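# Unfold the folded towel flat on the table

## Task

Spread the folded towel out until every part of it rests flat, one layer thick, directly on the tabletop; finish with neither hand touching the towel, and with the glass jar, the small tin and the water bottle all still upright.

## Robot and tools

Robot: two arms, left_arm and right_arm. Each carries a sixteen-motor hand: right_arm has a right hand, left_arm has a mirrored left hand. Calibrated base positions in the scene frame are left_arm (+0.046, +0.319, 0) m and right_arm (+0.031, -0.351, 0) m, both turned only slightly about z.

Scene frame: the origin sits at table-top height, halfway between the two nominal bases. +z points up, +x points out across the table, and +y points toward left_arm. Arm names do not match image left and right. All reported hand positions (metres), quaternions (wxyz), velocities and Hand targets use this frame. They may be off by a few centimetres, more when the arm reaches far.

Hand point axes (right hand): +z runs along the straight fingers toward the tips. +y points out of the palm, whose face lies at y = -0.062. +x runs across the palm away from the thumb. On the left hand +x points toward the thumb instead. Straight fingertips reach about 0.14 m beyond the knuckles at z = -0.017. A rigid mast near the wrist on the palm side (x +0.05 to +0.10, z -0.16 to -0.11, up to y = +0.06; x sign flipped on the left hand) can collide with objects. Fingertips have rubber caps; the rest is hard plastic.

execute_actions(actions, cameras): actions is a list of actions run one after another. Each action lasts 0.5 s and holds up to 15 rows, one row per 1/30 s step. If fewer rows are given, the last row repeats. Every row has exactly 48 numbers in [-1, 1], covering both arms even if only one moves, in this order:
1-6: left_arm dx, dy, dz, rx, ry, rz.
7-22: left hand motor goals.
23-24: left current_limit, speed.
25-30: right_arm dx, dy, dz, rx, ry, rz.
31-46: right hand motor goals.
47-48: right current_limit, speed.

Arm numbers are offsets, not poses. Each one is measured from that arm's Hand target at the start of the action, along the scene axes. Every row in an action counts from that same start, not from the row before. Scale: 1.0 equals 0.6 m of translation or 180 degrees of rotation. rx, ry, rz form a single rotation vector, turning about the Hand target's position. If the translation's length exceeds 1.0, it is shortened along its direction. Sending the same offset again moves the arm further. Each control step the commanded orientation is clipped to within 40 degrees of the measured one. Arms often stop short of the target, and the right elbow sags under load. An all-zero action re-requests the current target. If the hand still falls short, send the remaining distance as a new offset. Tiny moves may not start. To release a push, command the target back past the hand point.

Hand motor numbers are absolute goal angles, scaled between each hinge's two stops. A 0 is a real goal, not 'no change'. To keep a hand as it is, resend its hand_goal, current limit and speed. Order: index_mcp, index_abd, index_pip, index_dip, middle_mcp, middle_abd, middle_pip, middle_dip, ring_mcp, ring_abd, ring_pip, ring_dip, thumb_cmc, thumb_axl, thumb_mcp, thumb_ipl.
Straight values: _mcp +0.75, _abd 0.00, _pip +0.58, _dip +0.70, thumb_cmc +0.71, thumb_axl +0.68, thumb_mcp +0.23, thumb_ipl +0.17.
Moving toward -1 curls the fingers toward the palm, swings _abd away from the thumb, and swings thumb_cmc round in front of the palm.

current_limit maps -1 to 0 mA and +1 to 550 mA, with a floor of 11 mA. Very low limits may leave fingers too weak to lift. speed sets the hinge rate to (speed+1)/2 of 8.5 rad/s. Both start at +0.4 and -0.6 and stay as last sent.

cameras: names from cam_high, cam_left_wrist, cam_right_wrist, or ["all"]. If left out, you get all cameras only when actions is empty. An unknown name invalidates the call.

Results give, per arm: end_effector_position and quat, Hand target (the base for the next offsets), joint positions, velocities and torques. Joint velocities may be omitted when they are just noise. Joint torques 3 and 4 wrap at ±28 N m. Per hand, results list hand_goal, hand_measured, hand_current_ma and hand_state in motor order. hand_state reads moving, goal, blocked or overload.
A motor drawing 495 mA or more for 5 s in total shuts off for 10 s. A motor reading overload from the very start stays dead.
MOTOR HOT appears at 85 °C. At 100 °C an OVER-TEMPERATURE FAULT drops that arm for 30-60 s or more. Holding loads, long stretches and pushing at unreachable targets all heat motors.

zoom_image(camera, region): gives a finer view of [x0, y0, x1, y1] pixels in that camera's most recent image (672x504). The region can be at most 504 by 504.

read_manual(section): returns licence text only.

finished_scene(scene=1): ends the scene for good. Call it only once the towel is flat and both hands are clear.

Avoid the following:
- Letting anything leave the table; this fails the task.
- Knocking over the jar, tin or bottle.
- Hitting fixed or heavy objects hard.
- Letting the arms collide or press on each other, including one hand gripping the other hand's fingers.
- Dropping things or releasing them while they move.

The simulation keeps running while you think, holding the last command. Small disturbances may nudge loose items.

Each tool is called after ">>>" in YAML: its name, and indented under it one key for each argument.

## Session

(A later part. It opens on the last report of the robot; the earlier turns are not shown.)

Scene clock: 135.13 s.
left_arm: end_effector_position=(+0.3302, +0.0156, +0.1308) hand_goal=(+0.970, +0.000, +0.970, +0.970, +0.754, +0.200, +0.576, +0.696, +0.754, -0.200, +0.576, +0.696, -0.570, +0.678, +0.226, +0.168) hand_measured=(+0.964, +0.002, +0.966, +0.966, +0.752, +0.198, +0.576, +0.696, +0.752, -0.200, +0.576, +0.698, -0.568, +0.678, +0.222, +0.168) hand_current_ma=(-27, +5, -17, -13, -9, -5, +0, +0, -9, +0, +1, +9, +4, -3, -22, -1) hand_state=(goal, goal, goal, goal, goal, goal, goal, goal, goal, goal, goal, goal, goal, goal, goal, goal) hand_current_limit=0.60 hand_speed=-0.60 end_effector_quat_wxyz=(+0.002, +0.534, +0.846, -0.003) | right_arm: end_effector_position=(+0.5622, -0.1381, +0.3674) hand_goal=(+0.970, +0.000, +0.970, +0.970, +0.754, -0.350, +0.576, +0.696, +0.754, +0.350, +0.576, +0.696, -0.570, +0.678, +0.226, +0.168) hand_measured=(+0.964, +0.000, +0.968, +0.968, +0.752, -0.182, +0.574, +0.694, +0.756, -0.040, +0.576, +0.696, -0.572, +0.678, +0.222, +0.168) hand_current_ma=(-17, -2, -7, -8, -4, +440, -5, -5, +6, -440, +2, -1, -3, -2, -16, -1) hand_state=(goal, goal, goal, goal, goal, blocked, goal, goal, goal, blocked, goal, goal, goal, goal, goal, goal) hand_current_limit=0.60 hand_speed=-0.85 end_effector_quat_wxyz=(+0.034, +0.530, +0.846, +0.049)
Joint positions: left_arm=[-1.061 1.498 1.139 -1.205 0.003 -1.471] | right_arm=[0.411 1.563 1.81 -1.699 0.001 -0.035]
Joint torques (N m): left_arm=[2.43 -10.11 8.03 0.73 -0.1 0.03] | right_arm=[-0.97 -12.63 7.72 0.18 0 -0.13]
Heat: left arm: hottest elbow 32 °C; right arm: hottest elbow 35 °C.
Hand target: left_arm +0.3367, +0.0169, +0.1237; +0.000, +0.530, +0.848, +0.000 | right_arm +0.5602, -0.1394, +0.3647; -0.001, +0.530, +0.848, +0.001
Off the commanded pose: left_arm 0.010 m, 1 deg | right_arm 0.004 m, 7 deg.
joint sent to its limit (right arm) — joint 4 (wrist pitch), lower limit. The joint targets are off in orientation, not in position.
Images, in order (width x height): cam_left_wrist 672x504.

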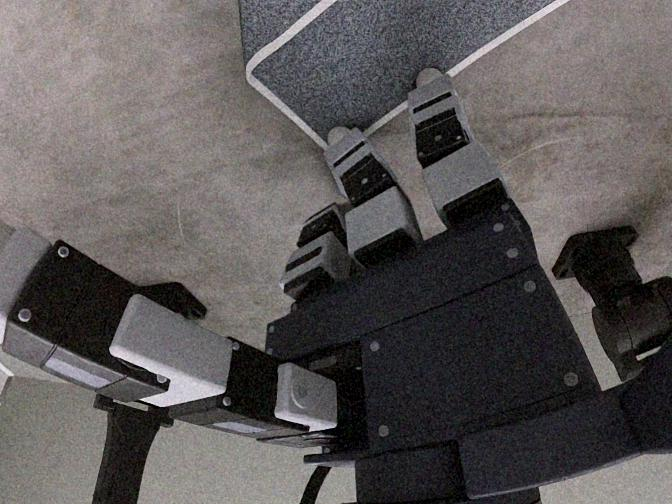

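>>> execute_actions:
  actions:
    - [[0,0.0,-0.012,0,0,0,0.97,0,0.97,0.97,0.754,0.2,0.576,0.696,0.754,-0.2,0.576,0.696,-0.571,0.678,0.226,0.168,0.7,-0.6,0,0,0,0,0,0,0.97,0,0.97,0.97,0.754,-0.35,0.576,0.696,0.754,0.35,0.576,0.696,-0.571,0.678,0.226,0.168,0.6,-0.85]]
    - [[0,0.0,0,0,0,0,0.97,0,0.97,0.97,0.754,-0.05,0.576,0.696,0.754,0.05,0.576,0.696,-0.571,0.678,0.226,0.168,0.7,-0.85,0,0,0,0,0,0,0.97,0,0.97,0.97,0.754,-0.35,0.576,0.696,0.754,0.35,0.576,0.696,-0.571,0.678,0.226,0.168,0.6,-0.85]]
    - [[0,0.0,0.006,0,0,0,0.97,0,0.97,0.97,0.754,-0.35,0.576,0.696,0.754,0.35,0.576,0.696,-0.571,0.678,0.226,0.168,0.7,-0.85,0,0,0,0,0,0,0.97,0,0.97,0.97,0.754,-0.35,0.576,0.696,0.754,0.35,0.576,0.696,-0.571,0.678,0.226,0.168,0.6,-0.85]]
  cameras: ["cam_left_wrist"]

>>> zoom_image:
  camera: "cam_left_wrist"
  region: [280, 0, 480, 150]

Scene clock: 137.83 s.
left_arm: end_effector_position=(+0.3330, +0.0110, +0.1301) hand_goal=(+0.970, +0.000, +0.970, +0.970, +0.754, -0.350, +0.576, +0.696, +0.754, +0.350, +0.576, +0.696, -0.570, +0.678, +0.226, +0.168) hand_measured=(+0.964, +0.002, +0.966, +0.966, +0.752, -0.090, +0.576, +0.696, +0.752, +0.088, +0.576, +0.698, -0.568, +0.678, +0.222, +0.168) hand_current_ma=(-27, +5, -17, -13, -8, +467, +0, +0, -7, -467, +1, +6, +4, -3, -22, -1) hand_state=(goal, goal, goal, goal, goal, blocked, goal, goal, goal, blocked, goal, goal, goal, goal, goal, goal) hand_current_limit=0.70 hand_speed=-0.85 end_effector_quat_wxyz=(+0.013, +0.534, +0.846, -0.008) | right_arm: end_effector_position=(+0.5622, -0.1381, +0.3674) hand_goal=(+0.970, +0.000, +0.970, +0.970, +0.754, -0.350, +0.576, +0.696, +0.754, +0.350, +0.576, +0.696, -0.570, +0.678, +0.226, +0.168) hand_measured=(+0.964, +0.000, +0.968, +0.968, +0.752, -0.182, +0.574, +0.694, +0.756, -0.040, +0.576, +0.696, -0.572, +0.678, +0.222, +0.168) hand_current_ma=(-17, -2, -7, -8, -4, +440, -5, -5, +6, -440, +2, -1, -3, -2, -16, -1) hand_state=(goal, goal, goal, goal, goal, blocked, goal, goal, goal, blocked, goal, goal, goal, goal, goal, goal) hand_current_limit=0.60 hand_speed=-0.85 end_effector_quat_wxyz=(+0.034, +0.530, +0.846, +0.049)
Joint positions: left_arm=[-1.061 1.497 1.136 -1.179 0.003 -1.471] | right_arm=[0.411 1.563 1.81 -1.699 0.001 -0.035]
Joint torques (N m): left_arm=[2.37 -9.82 7.8 0.06 -0.08 0.04] | right_arm=[-1.38 -12.81 7.76 0.39 0.03 -0.11]
Heat: left arm: hottest elbow 32 °C; right arm: hottest elbow 35 °C.
Hand target: left_arm +0.3368, +0.0168, +0.1201; +0.000, +0.530, +0.848, -0.001 | right_arm +0.5602, -0.1394, +0.3647; -0.001, +0.530, +0.848, +0.001
Off the commanded pose: left_arm 0.012 m, 2 deg | right_arm 0.004 m, 7 deg.
joint sent to its limit (right arm) — joint 4 (wrist pitch), lower limit. The joint targets are off in orientation, not in position.
Images, in order (width x height): cam_left_wrist 672x504.

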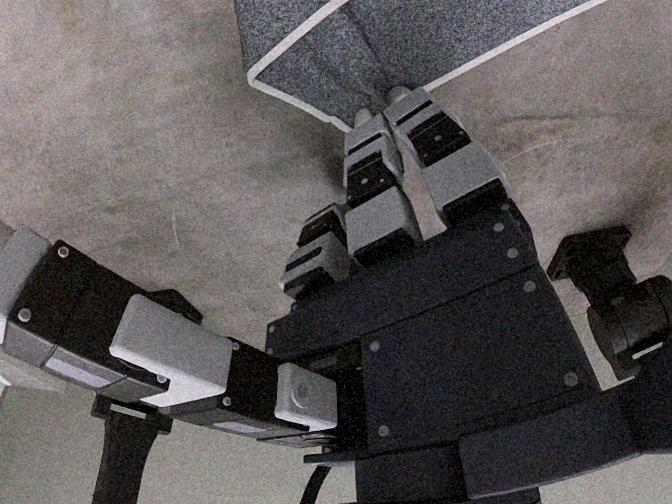

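Scaled by 2.520 from the camera's 672x504 image, which has a finer 960x720 frame.

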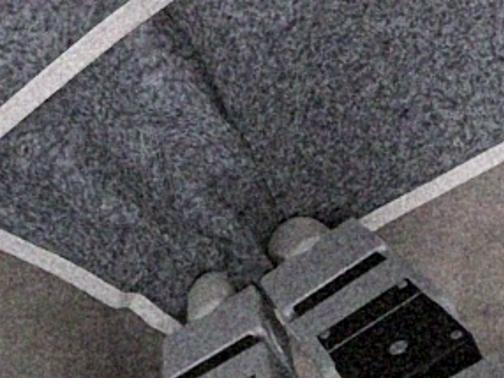

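>>> execute_actions:
  actions:
    - [[0,0.0,0.04,0,0,0,0.97,0,0.97,0.97,0.754,-0.35,0.576,0.696,0.754,0.35,0.576,0.696,-0.571,0.678,0.226,0.168,0.7,-0.85,0,0,0,0,0,0,0.97,0,0.97,0.97,0.754,-0.35,0.576,0.696,0.754,0.35,0.576,0.696,-0.571,0.678,0.226,0.168,0.6,-0.85]]
    - [[-0.038,0.056,0.02,0,0,-0.047,0.97,0,0.97,0.97,0.754,-0.35,0.576,0.696,0.754,0.35,0.576,0.696,-0.571,0.678,0.226,0.168,0.7,-0.85,0,0,0,0,0,0,0.97,0,0.97,0.97,0.754,-0.35,0.576,0.696,0.754,0.35,0.576,0.696,-0.571,0.678,0.226,0.168,0.6,-0.85]]
    - [[-0.038,0.056,0.02,0,0,-0.047,0.97,0,0.97,0.97,0.754,-0.35,0.576,0.696,0.754,0.35,0.576,0.696,-0.571,0.678,0.226,0.168,0.7,-0.85,0,0,0,0,0,0,0.97,0,0.97,0.97,0.754,-0.35,0.576,0.696,0.754,0.35,0.576,0.696,-0.571,0.678,0.226,0.168,0.6,-0.85]]
    - [[-0.038,0.056,0,0,0,-0.047,0.97,0,0.97,0.97,0.754,-0.35,0.576,0.696,0.754,0.35,0.576,0.696,-0.571,0.678,0.226,0.168,0.7,-0.85,0,0,0,0,0,0,0.97,0,0.97,0.97,0.754,-0.35,0.576,0.696,0.754,0.35,0.576,0.696,-0.571,0.678,0.226,0.168,0.6,-0.85]]
  cameras: ["cam_left_wrist","cam_right_wrist","cam_high"]

>>> zoom_image:
  camera: "cam_high"
  region: [230, 130, 390, 300]

Scene clock: 144.87 s.
left_arm: end_effector_position=(+0.2661, +0.1193, +0.1675) hand_goal=(+0.970, +0.000, +0.970, +0.970, +0.754, -0.350, +0.576, +0.696, +0.754, +0.350, +0.576, +0.696, -0.570, +0.678, +0.226, +0.168) hand_measured=(+0.964, -0.002, +0.966, +0.966, +0.750, -0.100, +0.574, +0.696, +0.748, +0.088, +0.574, +0.696, -0.570, +0.678, +0.222, +0.168) hand_current_ma=(-26, -4, -15, -13, -22, +467, -5, +0, -31, -467, -10, -2, -4, -3, -22, -1) hand_state=(goal, goal, goal, goal, goal, blocked, goal, goal, goal, blocked, goal, goal, goal, goal, goal, goal) hand_current_limit=0.70 hand_speed=-0.85 end_effector_quat_wxyz=(+0.005, +0.702, +0.712, +0.000) | right_arm: end_effector_position=(+0.5621, -0.1379, +0.3673) hand_goal=(+0.970, +0.000, +0.970, +0.970, +0.754, -0.350, +0.576, +0.696, +0.754, +0.350, +0.576, +0.696, -0.570, +0.678, +0.226, +0.168) hand_measured=(+0.964, +0.000, +0.968, +0.968, +0.754, -0.182, +0.576, +0.696, +0.762, -0.040, +0.580, +0.698, -0.572, +0.678, +0.222, +0.168) hand_current_ma=(-17, -2, -7, -8, -1, +440, -1, -2, +23, -440, +11, +3, -3, -2, -16, -1) hand_state=(goal, goal, goal, goal, goal, blocked, goal, goal, goal, blocked, goal, goal, goal, goal, goal, goal) hand_current_limit=0.60 hand_speed=-0.85 end_effector_quat_wxyz=(+0.033, +0.530, +0.846, +0.049)
Joint positions: left_arm=[-1.061 1.029 0.83 -1.362 -0.003 -1.04] | right_arm=[0.411 1.563 1.81 -1.699 0 -0.035]
Joint torques (N m): left_arm=[1.73 -3.72 9.29 -0.12 0.13 0.08] | right_arm=[-0.15 -12.75 7.75 0.31 0.09 -0.17]
Heat: left arm: hottest elbow 32 °C; right arm: hottest elbow 35 °C.
Hand target: left_arm +0.2684, +0.1177, +0.1681; +0.000, +0.704, +0.711, +0.000 | right_arm +0.5602, -0.1395, +0.3647; -0.001, +0.530, +0.848, +0.001
Off the commanded pose: left_arm 0.003 m, 1 deg | right_arm 0.004 m, 7 deg.
joint sent to its limit (right arm) — joint 4 (wrist pitch), lower limit. The joint targets are off in orientation, not in position.

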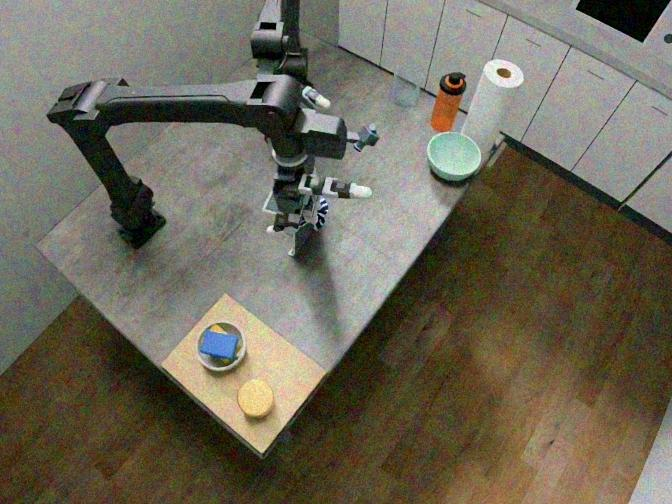

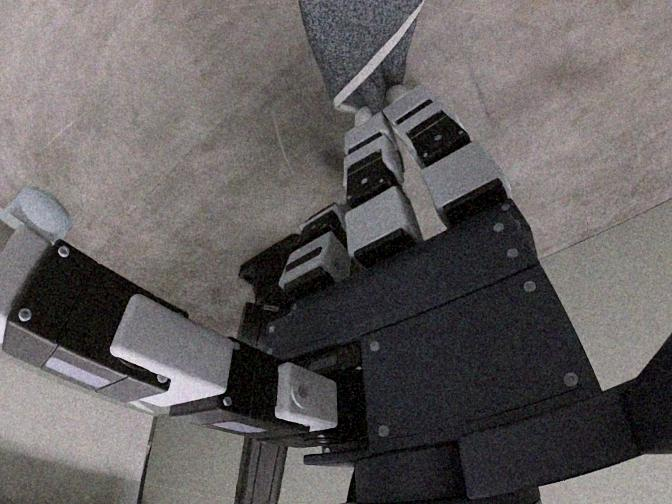

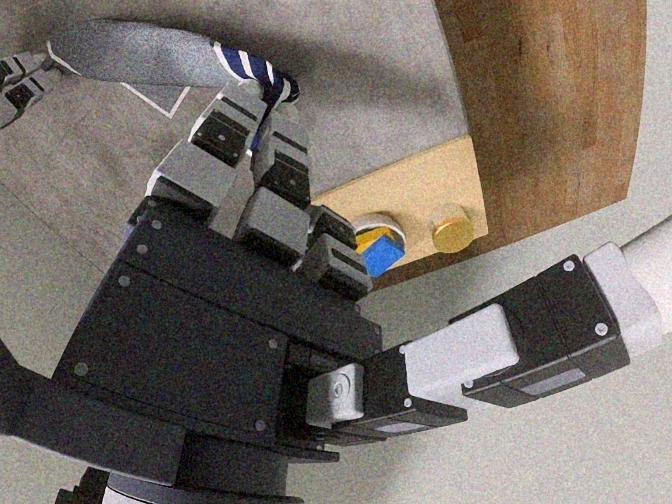

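Scaled by 2.965.

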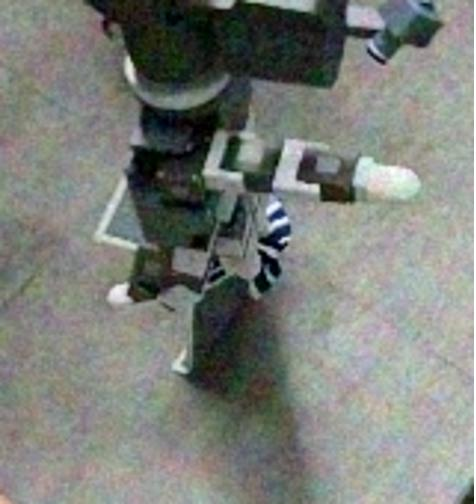

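>>> execute_actions:
  actions:
    - [[0,0.0,0,0,0,0,0.97,0,0.97,0.97,0.754,-0.35,0.576,0.696,0.754,0.35,0.576,0.696,-0.571,0.678,0.226,0.168,0.6,-0.85,0.046,-0.015,-0.07,0,0,-0.036,0.97,0,0.97,0.97,0.754,-0.35,0.576,0.696,0.754,0.35,0.576,0.696,-0.571,0.678,0.226,0.168,0.6,-0.85]]
    - [[0,0.0,0,0,0,0,0.97,0,0.97,0.97,0.754,-0.35,0.576,0.696,0.754,0.35,0.576,0.696,-0.571,0.678,0.226,0.168,0.6,-0.85,0.046,-0.015,-0.07,0,0,-0.036,0.97,0,0.97,0.97,0.754,-0.35,0.576,0.696,0.754,0.35,0.576,0.696,-0.571,0.678,0.226,0.168,0.6,-0.85]]
  cameras: ["cam_left_wrist","cam_right_wrist","cam_high"]

>>> zoom_image:
  camera: "cam_high"
  region: [230, 130, 390, 300]

Scene clock: 149.70 s.
left_arm: end_effector_position=(+0.2661, +0.1192, +0.1675) hand_goal=(+0.970, +0.000, +0.970, +0.970, +0.754, -0.350, +0.576, +0.696, +0.754, +0.350, +0.576, +0.696, -0.570, +0.678, +0.226, +0.168) hand_measured=(+0.964, -0.002, +0.966, +0.966, +0.750, -0.100, +0.574, +0.696, +0.748, +0.088, +0.574, +0.696, -0.570, +0.678, +0.222, +0.168) hand_current_ma=(-26, -4, -15, -13, -22, +440, -5, +0, -31, -440, -10, -2, -4, -3, -22, -1) hand_state=(goal, goal, goal, goal, goal, blocked, goal, goal, goal, blocked, goal, goal, goal, goal, goal, goal) hand_current_limit=0.60 hand_speed=-0.85 end_effector_quat_wxyz=(+0.005, +0.702, +0.712, +0.000) | right_arm: end_effector_position=(+0.6059, -0.1554, +0.2653) hand_goal=(+0.970, +0.000, +0.970, +0.970, +0.754, -0.350, +0.576, +0.696, +0.754, +0.350, +0.576, +0.696, -0.570, +0.678, +0.226, +0.168) hand_measured=(+0.964, +0.000, +0.968, +0.968, +0.754, -0.182, +0.576, +0.696, +0.762, -0.040, +0.580, +0.698, -0.572, +0.678, +0.222, +0.168) hand_current_ma=(-15, -2, -7, -8, +1, +440, -1, -2, +23, -440, +11, +3, -4, -2, -16, -1) hand_state=(goal, goal, goal, goal, goal, blocked, goal, goal, goal, blocked, goal, goal, goal, goal, goal, goal) hand_current_limit=0.60 hand_speed=-0.85 end_effector_quat_wxyz=(-0.013, +0.614, +0.789, -0.018)
Joint positions: left_arm=[-1.061 1.029 0.83 -1.362 -0.003 -1.039] | right_arm=[0.378 1.745 1.81 -1.679 -0.004 0.136]
Joint torques (N m): left_arm=[1.79 -3.66 9.31 -0.13 0.13 0.08] | right_arm=[-1.32 -15.62 10.39 0.58 0 0.07]
Heat: left arm: hottest elbow 31 °C; right arm: hottest elbow 35 °C.
Hand target: left_arm +0.2684, +0.1177, +0.1681; +0.000, +0.704, +0.711, +0.000 | right_arm +0.6154, -0.1573, +0.2807; -0.001, +0.622, +0.783, +0.001
Off the commanded pose: left_arm 0.003 m, 1 deg | right_arm 0.018 m, 3 deg.

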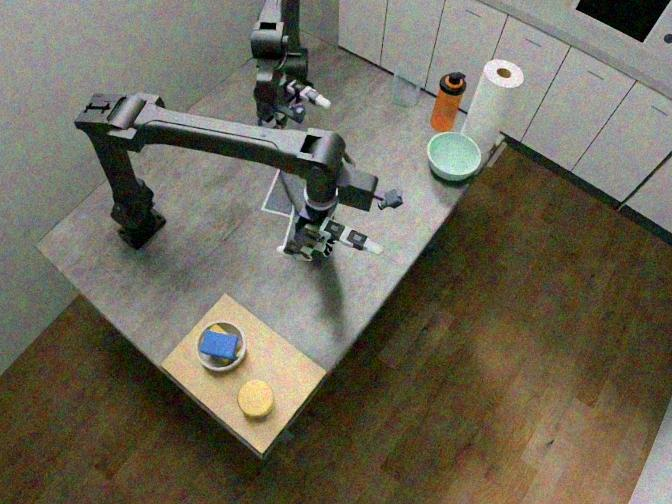

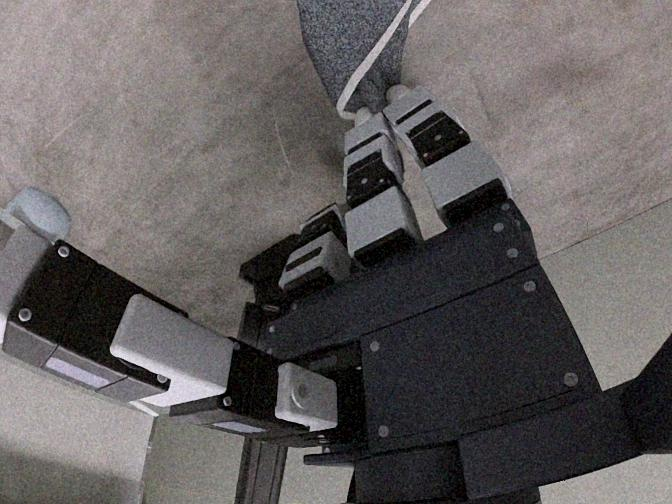

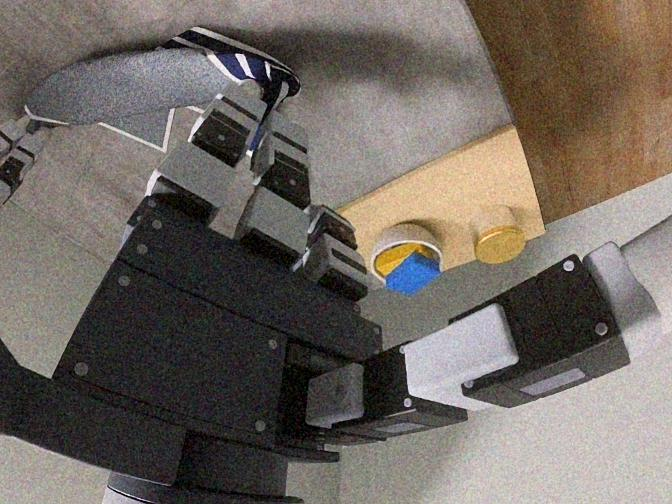

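Scaled by 2.965.

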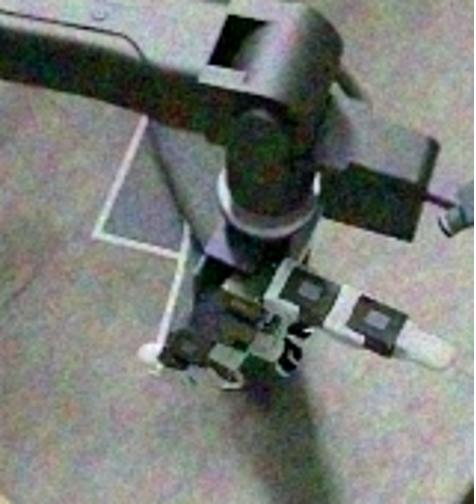

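>>> execute_actions:
  actions:
    - [[0,0.0,0,0,0,0,0.97,0,0.97,0.97,0.754,-0.35,0.576,0.696,0.754,0.35,0.576,0.696,-0.571,0.678,0.226,0.168,0.6,-0.85,0.046,-0.015,-0.07,0,0,-0.036,0.97,0,0.97,0.97,0.754,-0.35,0.576,0.696,0.754,0.35,0.576,0.696,-0.571,0.678,0.226,0.168,0.6,-0.85]]
    - [[0,0.0,0,0,0,0,0.97,0,0.97,0.97,0.754,-0.35,0.576,0.696,0.754,0.35,0.576,0.696,-0.571,0.678,0.226,0.168,0.6,-0.85,0.046,-0.015,-0.07,0,0,-0.036,0.97,0,0.97,0.97,0.754,-0.35,0.576,0.696,0.754,0.35,0.576,0.696,-0.571,0.678,0.226,0.168,0.6,-0.85]]
  cameras: ["cam_left_wrist","cam_right_wrist","cam_high"]

>>> zoom_image:
  camera: "cam_high"
  region: [230, 130, 390, 300]

>>> zoom_image:
  camera: "cam_right_wrist"
  region: [0, 0, 330, 200]

Scene clock: 152.20 s.
left_arm: end_effector_position=(+0.2662, +0.1192, +0.1674) hand_goal=(+0.970, +0.000, +0.970, +0.970, +0.754, -0.350, +0.576, +0.696, +0.754, +0.350, +0.576, +0.696, -0.570, +0.678, +0.226, +0.168) hand_measured=(+0.964, -0.002, +0.966, +0.966, +0.740, -0.100, +0.570, +0.694, +0.736, +0.088, +0.568, +0.692, -0.570, +0.678, +0.222, +0.168) hand_current_ma=(-26, -4, -15, -13, -62, +440, -27, -10, -84, -440, -37, -16, -4, -3, -22, -1) hand_state=(goal, goal, goal, goal, goal, blocked, goal, goal, goal, blocked, goal, goal, goal, goal, goal, goal) hand_current_limit=0.60 hand_speed=-0.85 end_effector_quat_wxyz=(+0.005, +0.702, +0.712, +0.000) | right_arm: end_effector_position=(+0.6568, -0.1676, +0.1815) hand_goal=(+0.970, +0.000, +0.970, +0.970, +0.754, -0.350, +0.576, +0.696, +0.754, +0.350, +0.576, +0.696, -0.570, +0.678, +0.226, +0.168) hand_measured=(+0.966, +0.000, +0.968, +0.968, +0.758, -0.184, +0.578, +0.698, +0.776, -0.040, +0.590, +0.704, -0.572, +0.678, +0.222, +0.168) hand_current_ma=(-10, -2, -7, -8, +12, +440, +6, +3, +78, -440, +45, +25, -5, -2, -16, -1) hand_state=(goal, goal, goal, goal, goal, blocked, goal, goal, blocked, blocked, goal, goal, goal, goal, goal, goal) hand_current_limit=0.60 hand_speed=-0.85 end_effector_quat_wxyz=(-0.015, +0.694, +0.719, -0.020)
Joint positions: left_arm=[-1.061 1.03 0.83 -1.362 -0.003 -1.039] | right_arm=[0.352 1.899 1.81 -1.53 -0.009 0.322]
Joint torques (N m): left_arm=[1.73 -3.6 9.31 -0.1 0.14 0.08] | right_arm=[-1.2 -18.96 10 0.92 0.23 0.12]
Heat: left arm: hottest elbow 31 °C; right arm: hottest elbow 35 °C.
Hand target: left_arm +0.2683, +0.1177, +0.1680; +0.000, +0.704, +0.711, -0.001 | right_arm +0.6707, -0.1753, +0.1967; -0.001, +0.707, +0.708, +0.001
Off the commanded pose: left_arm 0.003 m, 1 deg | right_arm 0.022 m, 3 deg.

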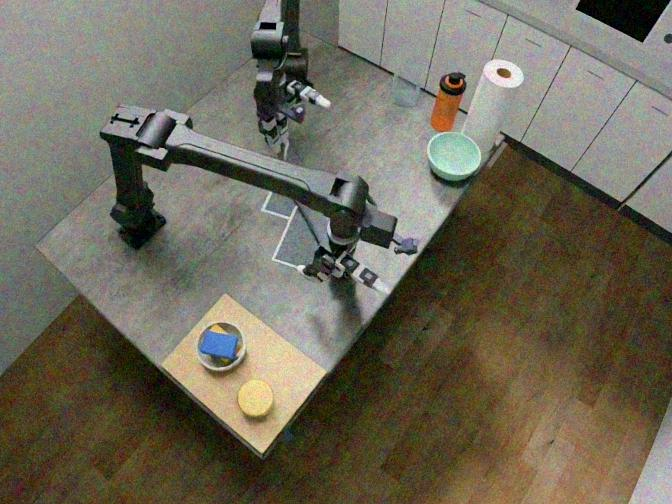

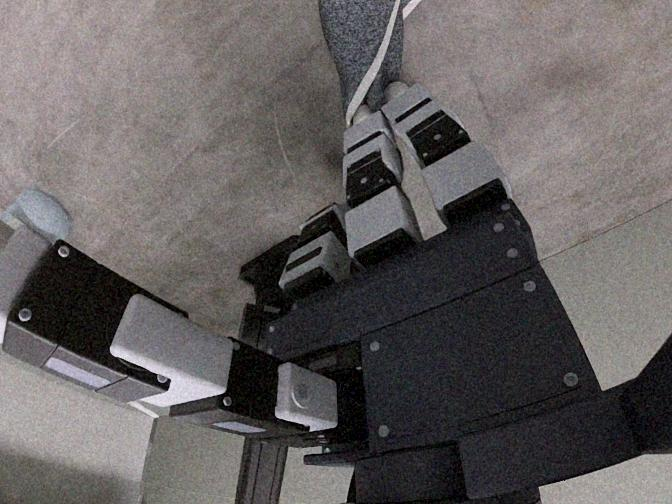

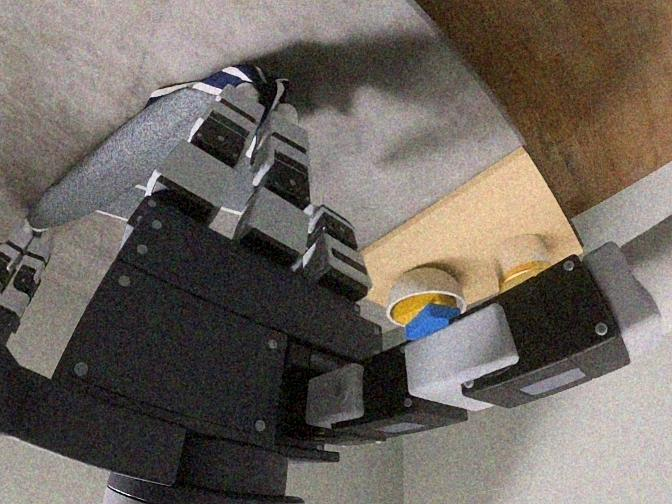

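Scaled by 2.965.

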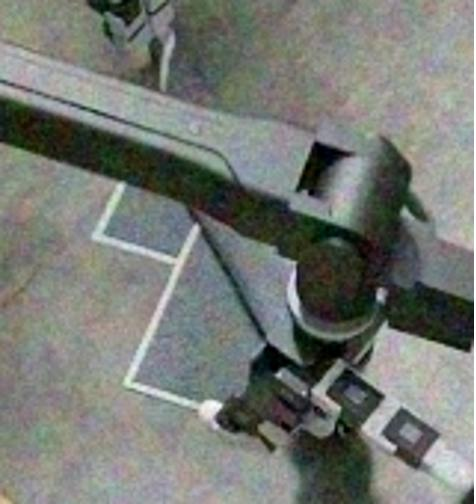

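Scaled by 1.527 from the camera's 672x504 image, which has a finer 960x720 frame.

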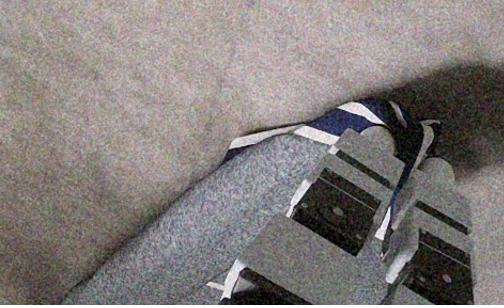

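>>> execute_actions:
  actions:
    - [[0,0.0,-0.03,0,0,0,0.97,0,0.97,0.97,0.754,-0.35,0.576,0.696,0.754,0.35,0.576,0.696,-0.571,0.678,0.226,0.168,0.6,-0.85,0,0,-0.04,0,0,0,0.97,0,0.97,0.97,0.754,-0.35,0.576,0.696,0.754,0.35,0.576,0.696,-0.571,0.678,0.226,0.168,0.6,-0.85]]
    - [[0,0.0,-0.025,0,0,0,0.97,0,0.97,0.97,0.754,-0.35,0.576,0.696,0.754,0.35,0.576,0.696,-0.571,0.678,0.226,0.168,0.6,-0.85,0,0,-0.05,0,0,0,0.97,0,0.97,0.97,0.754,-0.35,0.576,0.696,0.754,0.35,0.576,0.696,-0.571,0.678,0.226,0.168,0.6,-0.85]]
  cameras: ["cam_left_wrist","cam_right_wrist","cam_high"]

>>> zoom_image:
  camera: "cam_high"
  region: [230, 130, 390, 300]

>>> zoom_image:
  camera: "cam_right_wrist"
  region: [0, 0, 330, 200]

Scene clock: 157.67 s.
left_arm: end_effector_position=(+0.2684, +0.1160, +0.1403) hand_goal=(+0.970, +0.000, +0.970, +0.970, +0.754, -0.350, +0.576, +0.696, +0.754, +0.350, +0.576, +0.696, -0.570, +0.678, +0.226, +0.168) hand_measured=(+0.964, -0.002, +0.966, +0.966, +0.738, -0.100, +0.568, +0.692, +0.734, +0.088, +0.566, +0.692, -0.570, +0.678, +0.222, +0.168) hand_current_ma=(-27, -4, -15, -13, -72, +440, -32, -13, -98, -440, -44, -19, -4, -3, -22, -1) hand_state=(goal, goal, goal, goal, goal, blocked, goal, goal, blocked, blocked, goal, goal, goal, goal, goal, goal) hand_current_limit=0.60 hand_speed=-0.85 end_effector_quat_wxyz=(+0.009, +0.702, +0.712, +0.000) | right_arm: end_effector_position=(+0.6645, -0.1641, +0.1551) hand_goal=(+0.970, +0.000, +0.970, +0.970, +0.754, -0.350, +0.576, +0.696, +0.754, +0.350, +0.576, +0.696, -0.570, +0.678, +0.226, +0.168) hand_measured=(+0.966, +0.000, +0.968, +0.968, +0.758, -0.188, +0.580, +0.698, +0.782, -0.040, +0.594, +0.708, -0.572, +0.678, +0.222, +0.168) hand_current_ma=(-10, -2, -7, -8, +12, +440, +9, +4, +104, -440, +61, +35, -5, -2, -16, -1) hand_state=(goal, goal, goal, goal, goal, blocked, goal, goal, blocked, blocked, goal, goal, goal, goal, goal, goal) hand_current_limit=0.60 hand_speed=-0.85 end_effector_quat_wxyz=(-0.005, +0.695, +0.719, +0.004)
Joint positions: left_arm=[-1.061 1.057 0.774 -1.271 -0.004 -1.039] | right_arm=[0.352 1.898 1.73 -1.4 -0.013 0.324]
Joint torques (N m): left_arm=[1.73 -4.01 8.03 0.2 0.2 0.08] | right_arm=[-1.61 -14.92 7.25 1.42 0.52 0.15]
Heat: left arm: hottest elbow 31 °C; right arm: hottest elbow 35 °C.
Hand target: left_arm +0.2684, +0.1176, +0.1352; +0.000, +0.704, +0.711, -0.001 | right_arm +0.6706, -0.1753, +0.1425; -0.001, +0.706, +0.708, +0.001
Off the commanded pose: left_arm 0.005 m, 1 deg | right_arm 0.018 m, 2 deg.

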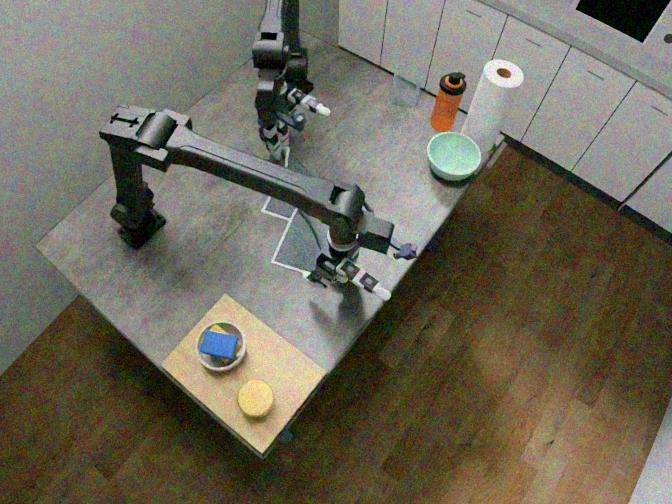

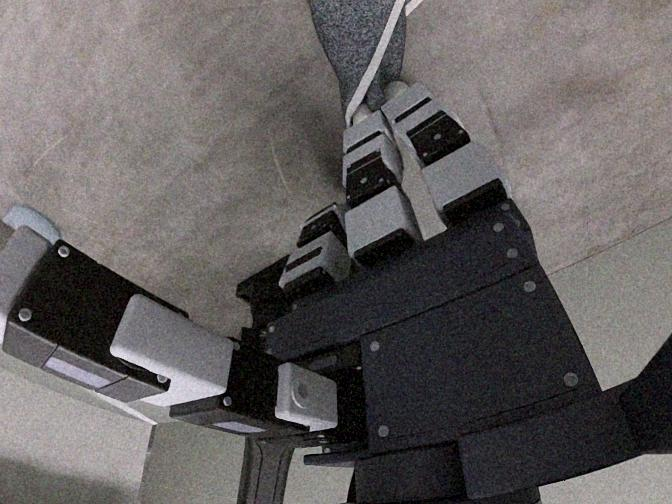

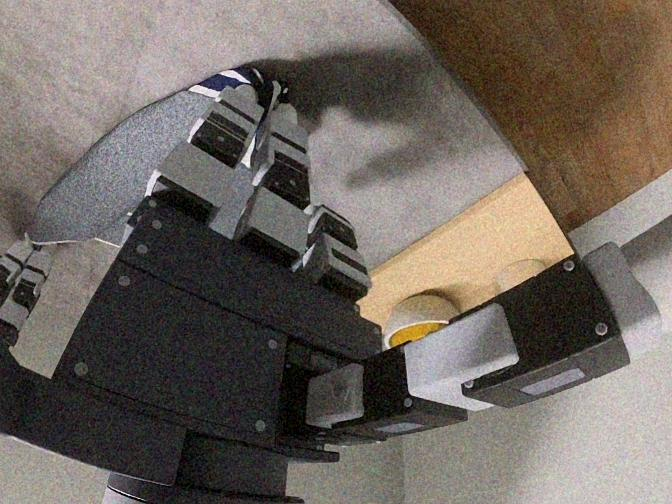

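Scaled by 2.965.

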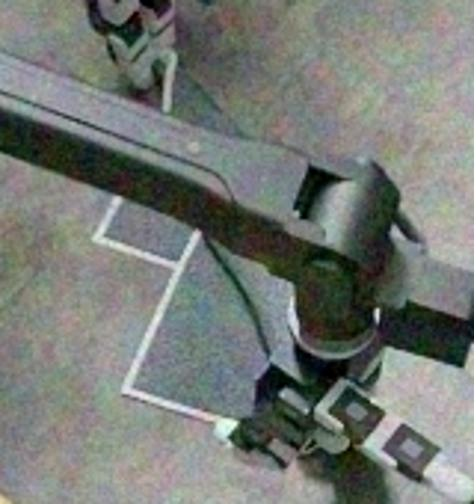

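Scaled by 1.527 from the camera's 672x504 image, which has a finer 960x720 frame.

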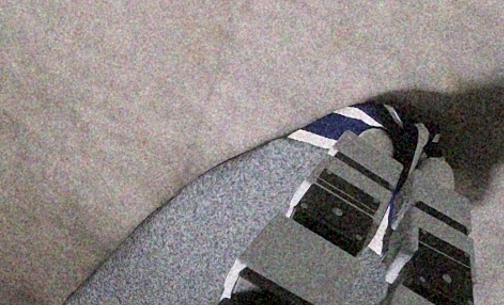

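>>> execute_actions:
  actions:
    - [[0,0.0,0,0,0,0,0.97,0,0.97,0.97,0.754,-0.35,0.576,0.696,0.754,0.35,0.576,0.696,-0.571,0.678,0.226,0.168,0.6,-0.85,0,0,-0.02,0,0,0,0.97,0,0.97,0.97,0.754,-0.35,0.576,0.696,0.754,0.35,0.576,0.696,-0.571,0.678,0.226,0.168,0.6,-0.85]]
    - [[0,0.0,0,0,0,0,0.97,0,0.97,0.97,0.754,-0.35,0.576,0.696,0.754,0.35,0.576,0.696,-0.571,0.678,0.226,0.168,0.6,-0.85,0,0,0,0,0,0,0.97,0,0.97,0.97,0.754,0.2,0.576,0.696,0.754,-0.2,0.576,0.696,-0.571,0.678,0.226,0.168,0.6,-0.7]]
    - [[0,0.0,0,0,0,0,0.97,0,0.97,0.97,0.754,-0.35,0.576,0.696,0.754,0.35,0.576,0.696,-0.571,0.678,0.226,0.168,0.6,-0.85,0,0,0.1,0,0,0,0.97,0,0.97,0.97,0.754,0.2,0.576,0.696,0.754,-0.2,0.576,0.696,-0.571,0.678,0.226,0.168,0.6,-0.7]]
    - [[0,0.0,0,0,0,0,0.97,0,0.97,0.97,0.754,-0.35,0.576,0.696,0.754,0.35,0.576,0.696,-0.571,0.678,0.226,0.168,0.6,-0.85,-0.1,-0.1,0.1,0,0,0,0.97,0,0.97,0.97,0.754,0.2,0.576,0.696,0.754,-0.2,0.576,0.696,-0.571,0.678,0.226,0.168,0.6,-0.7]]
    - [[0,0.0,0,0,0,0,0.97,0,0.97,0.97,0.754,-0.35,0.576,0.696,0.754,0.35,0.576,0.696,-0.571,0.678,0.226,0.168,0.6,-0.85,-0.15,-0.1,0.1,0,0,0,0.97,0,0.97,0.97,0.754,0.2,0.576,0.696,0.754,-0.2,0.576,0.696,-0.571,0.678,0.226,0.168,0.6,-0.7]]
  cameras: ["cam_left_wrist","cam_right_wrist","cam_high"]

>>> zoom_image:
  camera: "cam_high"
  region: [230, 130, 390, 300]

Scene clock: 162.13 s.
left_arm: end_effector_position=(+0.2676, +0.1166, +0.1390) hand_goal=(+0.970, +0.000, +0.970, +0.970, +0.754, -0.350, +0.576, +0.696, +0.754, +0.350, +0.576, +0.696, -0.570, +0.678, +0.226, +0.168) hand_measured=(+0.964, -0.002, +0.966, +0.966, +0.748, -0.100, +0.572, +0.692, +0.742, +0.088, +0.570, +0.692, -0.570, +0.678, +0.222, +0.168) hand_current_ma=(-27, -4, -15, -13, -27, +440, -16, -13, -52, -440, -27, -19, -4, -3, -22, -1) hand_state=(goal, goal, goal, goal, goal, blocked, goal, goal, goal, blocked, goal, goal, goal, goal, goal, goal) hand_current_limit=0.60 hand_speed=-0.85 end_effector_quat_wxyz=(+0.007, +0.702, +0.712, -0.001) | right_arm: end_effector_position=(+0.5177, -0.2995, +0.3058) hand_goal=(+0.970, +0.000, +0.970, +0.970, +0.754, +0.200, +0.576, +0.696, +0.754, -0.200, +0.576, +0.696, -0.570, +0.678, +0.226, +0.168) hand_measured=(+0.962, -0.002, +0.968, +0.968, +0.752, +0.196, +0.574, +0.698, +0.754, -0.202, +0.576, +0.698, -0.572, +0.678, +0.222, +0.168) hand_current_ma=(-27, -2, -7, -8, -2, -7, -3, +5, -2, -3, -1, +6, -3, -2, -16, -1) hand_state=(goal, goal, goal, goal, goal, goal, goal, goal, goal, goal, goal, goal, goal, goal, goal, goal) hand_current_limit=0.60 hand_speed=-0.70 end_effector_quat_wxyz=(-0.002, +0.712, +0.703, -0.001)
Joint positions: left_arm=[-1.061 1.057 0.771 -1.271 -0.002 -1.039] | right_arm=[0.18 1.414 1.515 -1.676 -0.001 0.197]
Joint torques (N m): left_arm=[1.79 -4.01 8.18 0.18 0.13 0.08] | right_arm=[-0.26 -9.41 9.8 -0.17 -0.03 -0.12]
Heat: left arm: hottest elbow 31 °C; right arm: hottest elbow 35 °C.
Hand target: left_arm +0.2684, +0.1176, +0.1351; +0.000, +0.704, +0.711, -0.001 | right_arm +0.5206, -0.2954, +0.3104; -0.001, +0.706, +0.708, +0.001
Off the commanded pose: left_arm 0.004 m, 1 deg | right_arm 0.007 m, 1 deg.

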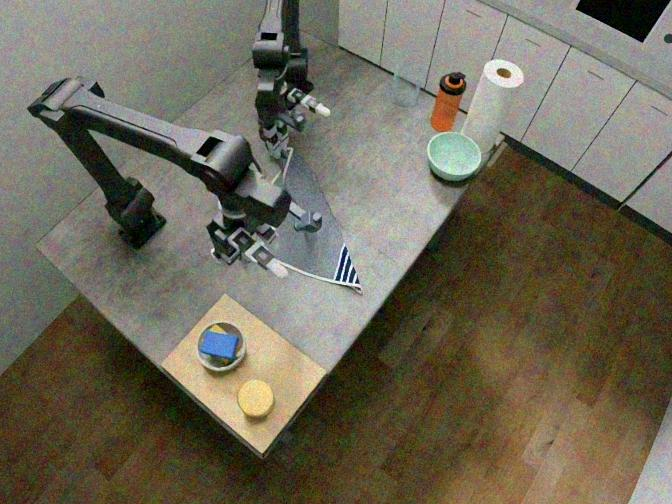

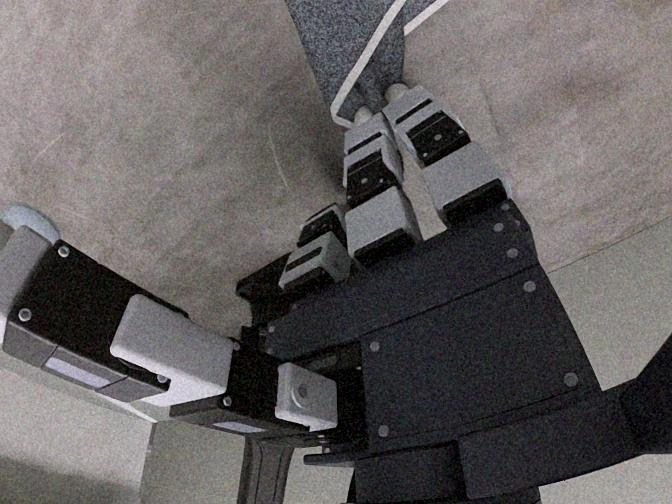

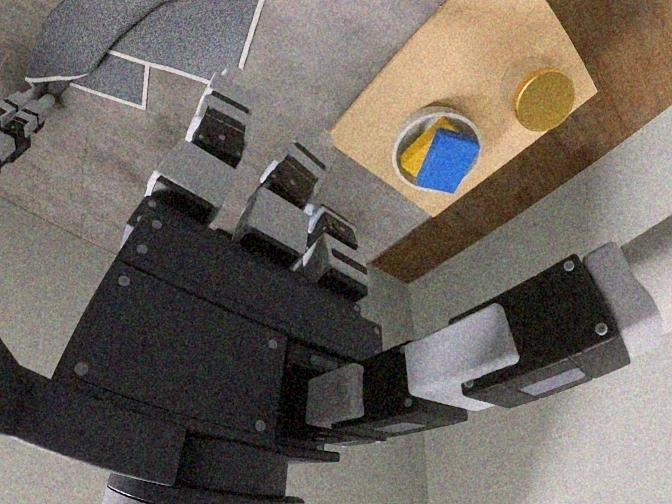

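Scaled by 2.965.

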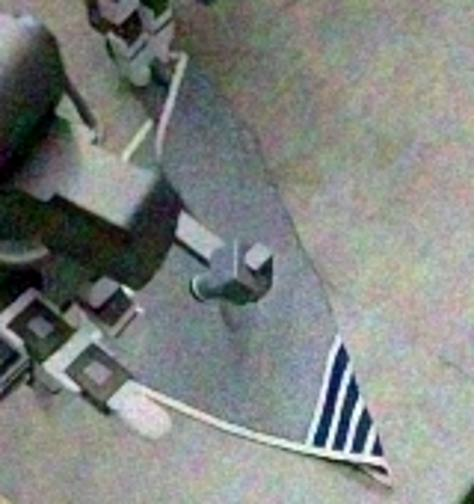

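>>> execute_actions:
  actions:
    - [[0,0.0,0,0,0,0,0.97,0,0.97,0.97,0.754,-0.35,0.576,0.696,0.754,0.35,0.576,0.696,-0.571,0.678,0.226,0.168,0.6,-0.85,-0.15,0,0,0,0,0,0.97,0,0.97,0.97,0.754,0.2,0.576,0.696,0.754,-0.2,0.576,0.696,-0.571,0.678,0.226,0.168,0.6,-0.7]]
    - [[0,0.0,0,0,0,0,0.97,0,0.97,0.97,0.754,-0.35,0.576,0.696,0.754,0.35,0.576,0.696,-0.571,0.678,0.226,0.168,0.6,-0.85,-0.2,0,0,0,0,0,0.97,0,0.97,0.97,0.754,0.2,0.576,0.696,0.754,-0.2,0.576,0.696,-0.571,0.678,0.226,0.168,0.6,-0.7]]
    - [[0,0.0,0,0,0,0,0.97,0,0.97,0.97,0.754,-0.35,0.576,0.696,0.754,0.35,0.576,0.696,-0.571,0.678,0.226,0.168,0.6,-0.85,-0.1,0.0,0,0,0,0,0.97,0,0.97,0.97,0.754,0.2,0.576,0.696,0.754,-0.2,0.576,0.696,-0.571,0.678,0.226,0.168,0.6,-0.7]]
  cameras: ["cam_right_wrist","cam_high"]

>>> zoom_image:
  camera: "cam_high"
  region: [220, 130, 400, 310]

Scene clock: 165.20 s.
left_arm: end_effector_position=(+0.2676, +0.1166, +0.1390) hand_goal=(+0.970, +0.000, +0.970, +0.970, +0.754, -0.350, +0.576, +0.696, +0.754, +0.350, +0.576, +0.696, -0.570, +0.678, +0.226, +0.168) hand_measured=(+0.964, -0.002, +0.966, +0.966, +0.748, -0.100, +0.572, +0.692, +0.742, +0.088, +0.570, +0.692, -0.570, +0.678, +0.222, +0.168) hand_current_ma=(-27, -4, -15, -13, -27, +440, -16, -13, -52, -440, -27, -19, -4, -3, -22, -1) hand_state=(goal, goal, goal, goal, goal, blocked, goal, goal, goal, blocked, goal, goal, goal, goal, goal, goal) hand_current_limit=0.60 hand_speed=-0.85 end_effector_quat_wxyz=(+0.007, +0.702, +0.712, -0.001) | right_arm: end_effector_position=(+0.2517, -0.2955, +0.3113) hand_goal=(+0.970, +0.000, +0.970, +0.970, +0.754, +0.200, +0.576, +0.696, +0.754, -0.200, +0.576, +0.696, -0.570, +0.678, +0.226, +0.168) hand_measured=(+0.964, -0.002, +0.968, +0.968, +0.754, +0.198, +0.574, +0.698, +0.754, -0.200, +0.574, +0.698, -0.570, +0.678, +0.222, +0.168) hand_current_ma=(-19, -2, -6, -7, +0, -5, -4, +5, +0, -2, -3, +5, -1, -2, -17, -1) hand_state=(goal, goal, goal, goal, goal, goal, goal, goal, goal, goal, goal, goal, goal, goal, goal, goal) hand_current_limit=0.60 hand_speed=-0.70 end_effector_quat_wxyz=(+0.041, +0.708, +0.695, +0.116)
Joint positions: left_arm=[-1.061 1.057 0.771 -1.271 -0.002 -1.039] | right_arm=[0.559 0.585 0.958 -1.699 0.031 0.579]
Joint torques (N m): left_arm=[1.79 -3.9 8.2 0.18 0.13 0.08] | right_arm=[-0.67 2.26 8.02 0.66 0.22 0.05]
Heat: left arm: hottest elbow 31 °C; right arm: hottest elbow 35 °C.
Hand target: left_arm +0.2684, +0.1176, +0.1351; +0.000, +0.704, +0.711, -0.001 | right_arm +0.2506, -0.2954, +0.3106; -0.001, +0.707, +0.708, +0.001
Off the commanded pose: left_arm 0.004 m, 1 deg | right_arm 0.001 m, 14 deg.
joint sent to its limit (right arm) — joint 4 (wrist pitch), lower limit. The joint targets are off in orientation, not in position.
Images, in order (width x height): cam_high 672x504, cam_right_wrist 672x504.

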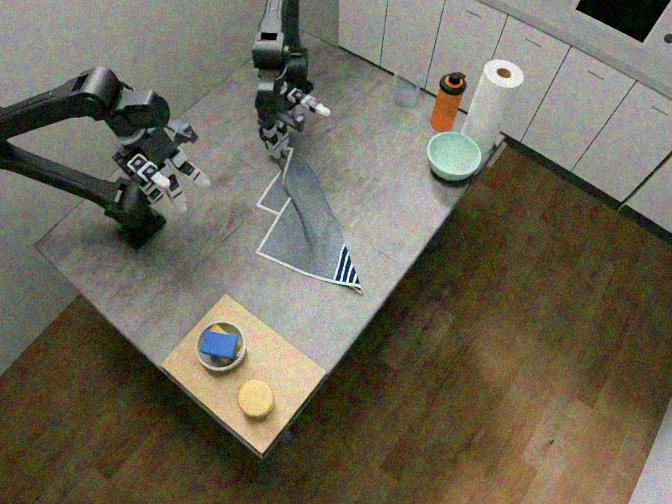

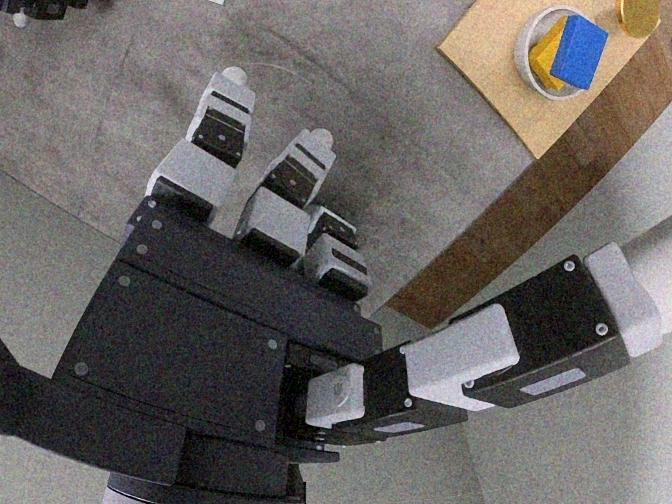

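Scaled by 2.800.

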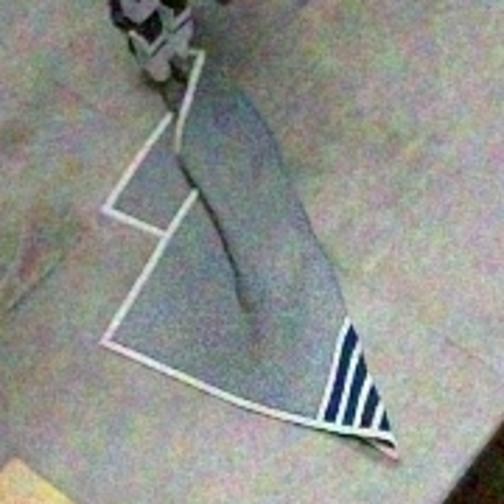

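>>> execute_actions:
  actions:
    - [[0,0.0,0,0,0,0,0.97,0,0.97,0.97,0.754,0.2,0.576,0.696,0.754,-0.2,0.576,0.696,-0.571,0.678,0.226,0.168,0.6,-0.7,0,-0.13,0.03,0,0,0,0.97,0,0.97,0.97,0.754,0.2,0.576,0.696,0.754,-0.2,0.576,0.696,-0.571,0.678,0.226,0.168,0.6,-0.7]]
    - [[0,0.0,0.1,0,0,0,0.97,0,0.97,0.97,0.754,0.2,0.576,0.696,0.754,-0.2,0.576,0.696,-0.571,0.678,0.226,0.168,0.4,-0.7,0,-0.15,0.03,0,0,0,0.97,0,0.97,0.97,0.754,0.2,0.576,0.696,0.754,-0.2,0.576,0.696,-0.571,0.678,0.226,0.168,0.4,-0.7]]
    - [[0.08,-0.1,0.06,0,0,0.07,0.97,0,0.97,0.97,0.754,0.2,0.576,0.696,0.754,-0.2,0.576,0.696,-0.571,0.678,0.226,0.168,0.4,-0.7,0,-0.12,0,0,0,0,0.97,0,0.97,0.97,0.754,0.2,0.576,0.696,0.754,-0.2,0.576,0.696,-0.571,0.678,0.226,0.168,0.4,-0.7]]
    - [[0.08,-0.15,0,0,0,0.07,0.97,0,0.97,0.97,0.754,0.2,0.576,0.696,0.754,-0.2,0.576,0.696,-0.571,0.678,0.226,0.168,0.4,-0.7,0,0,0,0,0,0,0.97,0,0.97,0.97,0.754,0.2,0.576,0.696,0.754,-0.2,0.576,0.696,-0.571,0.678,0.226,0.168,0.4,-0.7]]
  cameras: ["all"]

>>> zoom_image:
  camera: "cam_high"
  region: [220, 130, 400, 310]

Scene clock: 175.03 s.
left_arm: end_effector_position=(+0.3630, -0.0302, +0.2190) hand_goal=(+0.970, +0.000, +0.970, +0.970, +0.754, +0.200, +0.576, +0.696, +0.754, -0.200, +0.576, +0.696, -0.570, +0.678, +0.226, +0.168) hand_measured=(+0.964, +0.000, +0.966, +0.966, +0.754, +0.200, +0.574, +0.694, +0.754, -0.198, +0.574, +0.694, -0.572, +0.678, +0.220, +0.168) hand_current_ma=(-24, +2, -15, -13, +0, -1, -7, -11, +0, +5, -7, -10, -5, -3, -27, -1) hand_state=(goal, goal, goal, goal, goal, goal, goal, goal, goal, goal, goal, goal, goal, goal, goal, goal) hand_current_limit=0.40 hand_speed=-0.70 end_effector_quat_wxyz=(-0.009, +0.536, +0.844, +0.003) | right_arm: end_effector_position=(+0.2476, -0.5342, +0.3215) hand_goal=(+0.970, +0.000, +0.970, +0.970, +0.754, +0.200, +0.576, +0.696, +0.754, -0.200, +0.576, +0.696, -0.570, +0.678, +0.226, +0.168) hand_measured=(+0.966, -0.002, +0.968, +0.968, +0.754, +0.198, +0.574, +0.698, +0.756, -0.202, +0.576, +0.698, -0.570, +0.678, +0.222, +0.168) hand_current_ma=(-13, -5, -6, -7, +2, -6, -3, +5, +3, -2, -1, +5, +0, -2, -17, -1) hand_state=(goal, goal, goal, goal, goal, goal, goal, goal, goal, goal, goal, goal, goal, goal, goal, goal) hand_current_limit=0.40 hand_speed=-0.70 end_effector_quat_wxyz=(+0.078, +0.704, +0.706, +0.004)
Joint positions: left_arm=[-1.052 1.602 1.496 -1.483 0.003 -1.457] | right_arm=[-0.911 0.791 1.073 -1.698 -0.026 -0.906]
Joint torques (N m): left_arm=[1.14 -14.39 10.22 -0.4 -0.08 -0.12] | right_arm=[0.26 -0.03 12.08 0.49 -0.18 -0.2]
Heat: left arm: hottest elbow 31 °C; right arm: hottest elbow 35 °C.
Hand target: left_arm +0.3643, -0.0324, +0.2309; +0.000, +0.532, +0.847, +0.000 | right_arm +0.2505, -0.5354, +0.3466; -0.001, +0.707, +0.708, +0.001
Off the commanded pose: left_arm 0.012 m, 1 deg | right_arm 0.025 m, 9 deg.
joint sent to its limit (right arm) — joint 4 (wrist pitch), lower limit. The joint targets are off in orientation, not in position.

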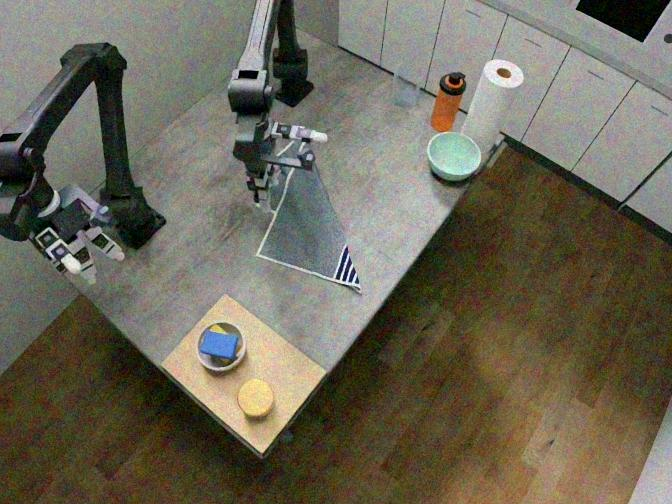

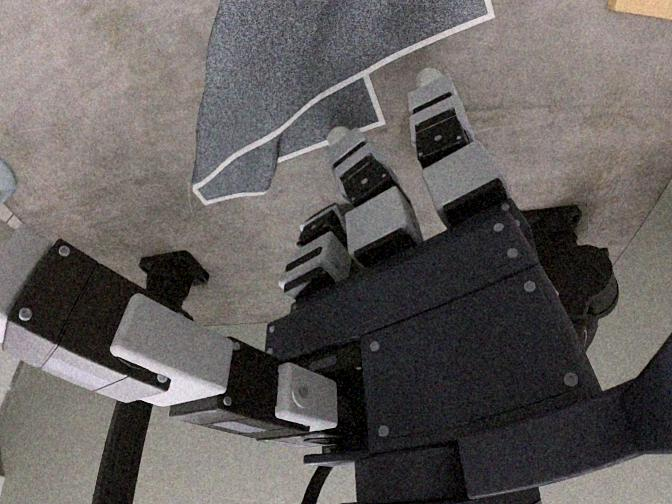

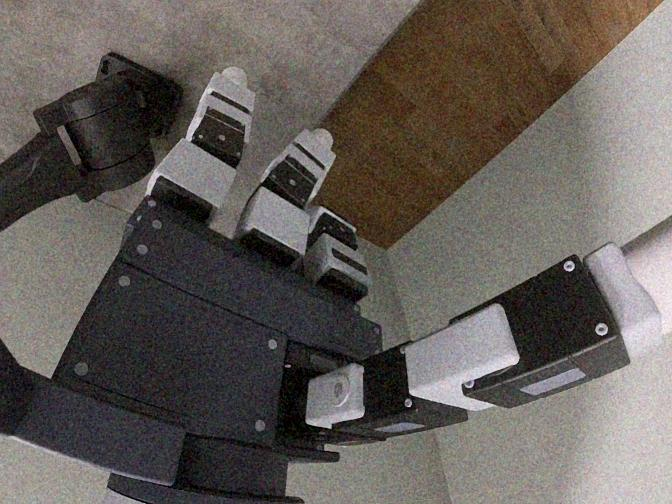

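Scaled by 2.800.

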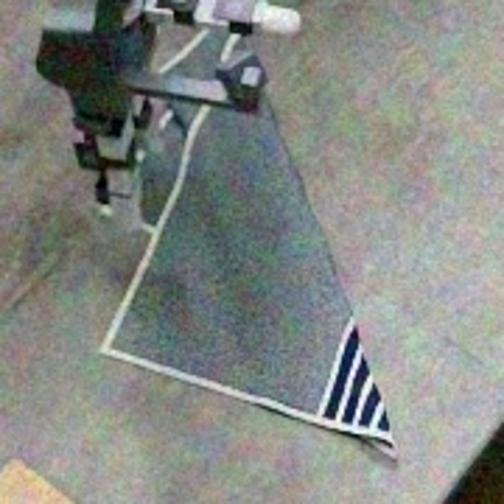

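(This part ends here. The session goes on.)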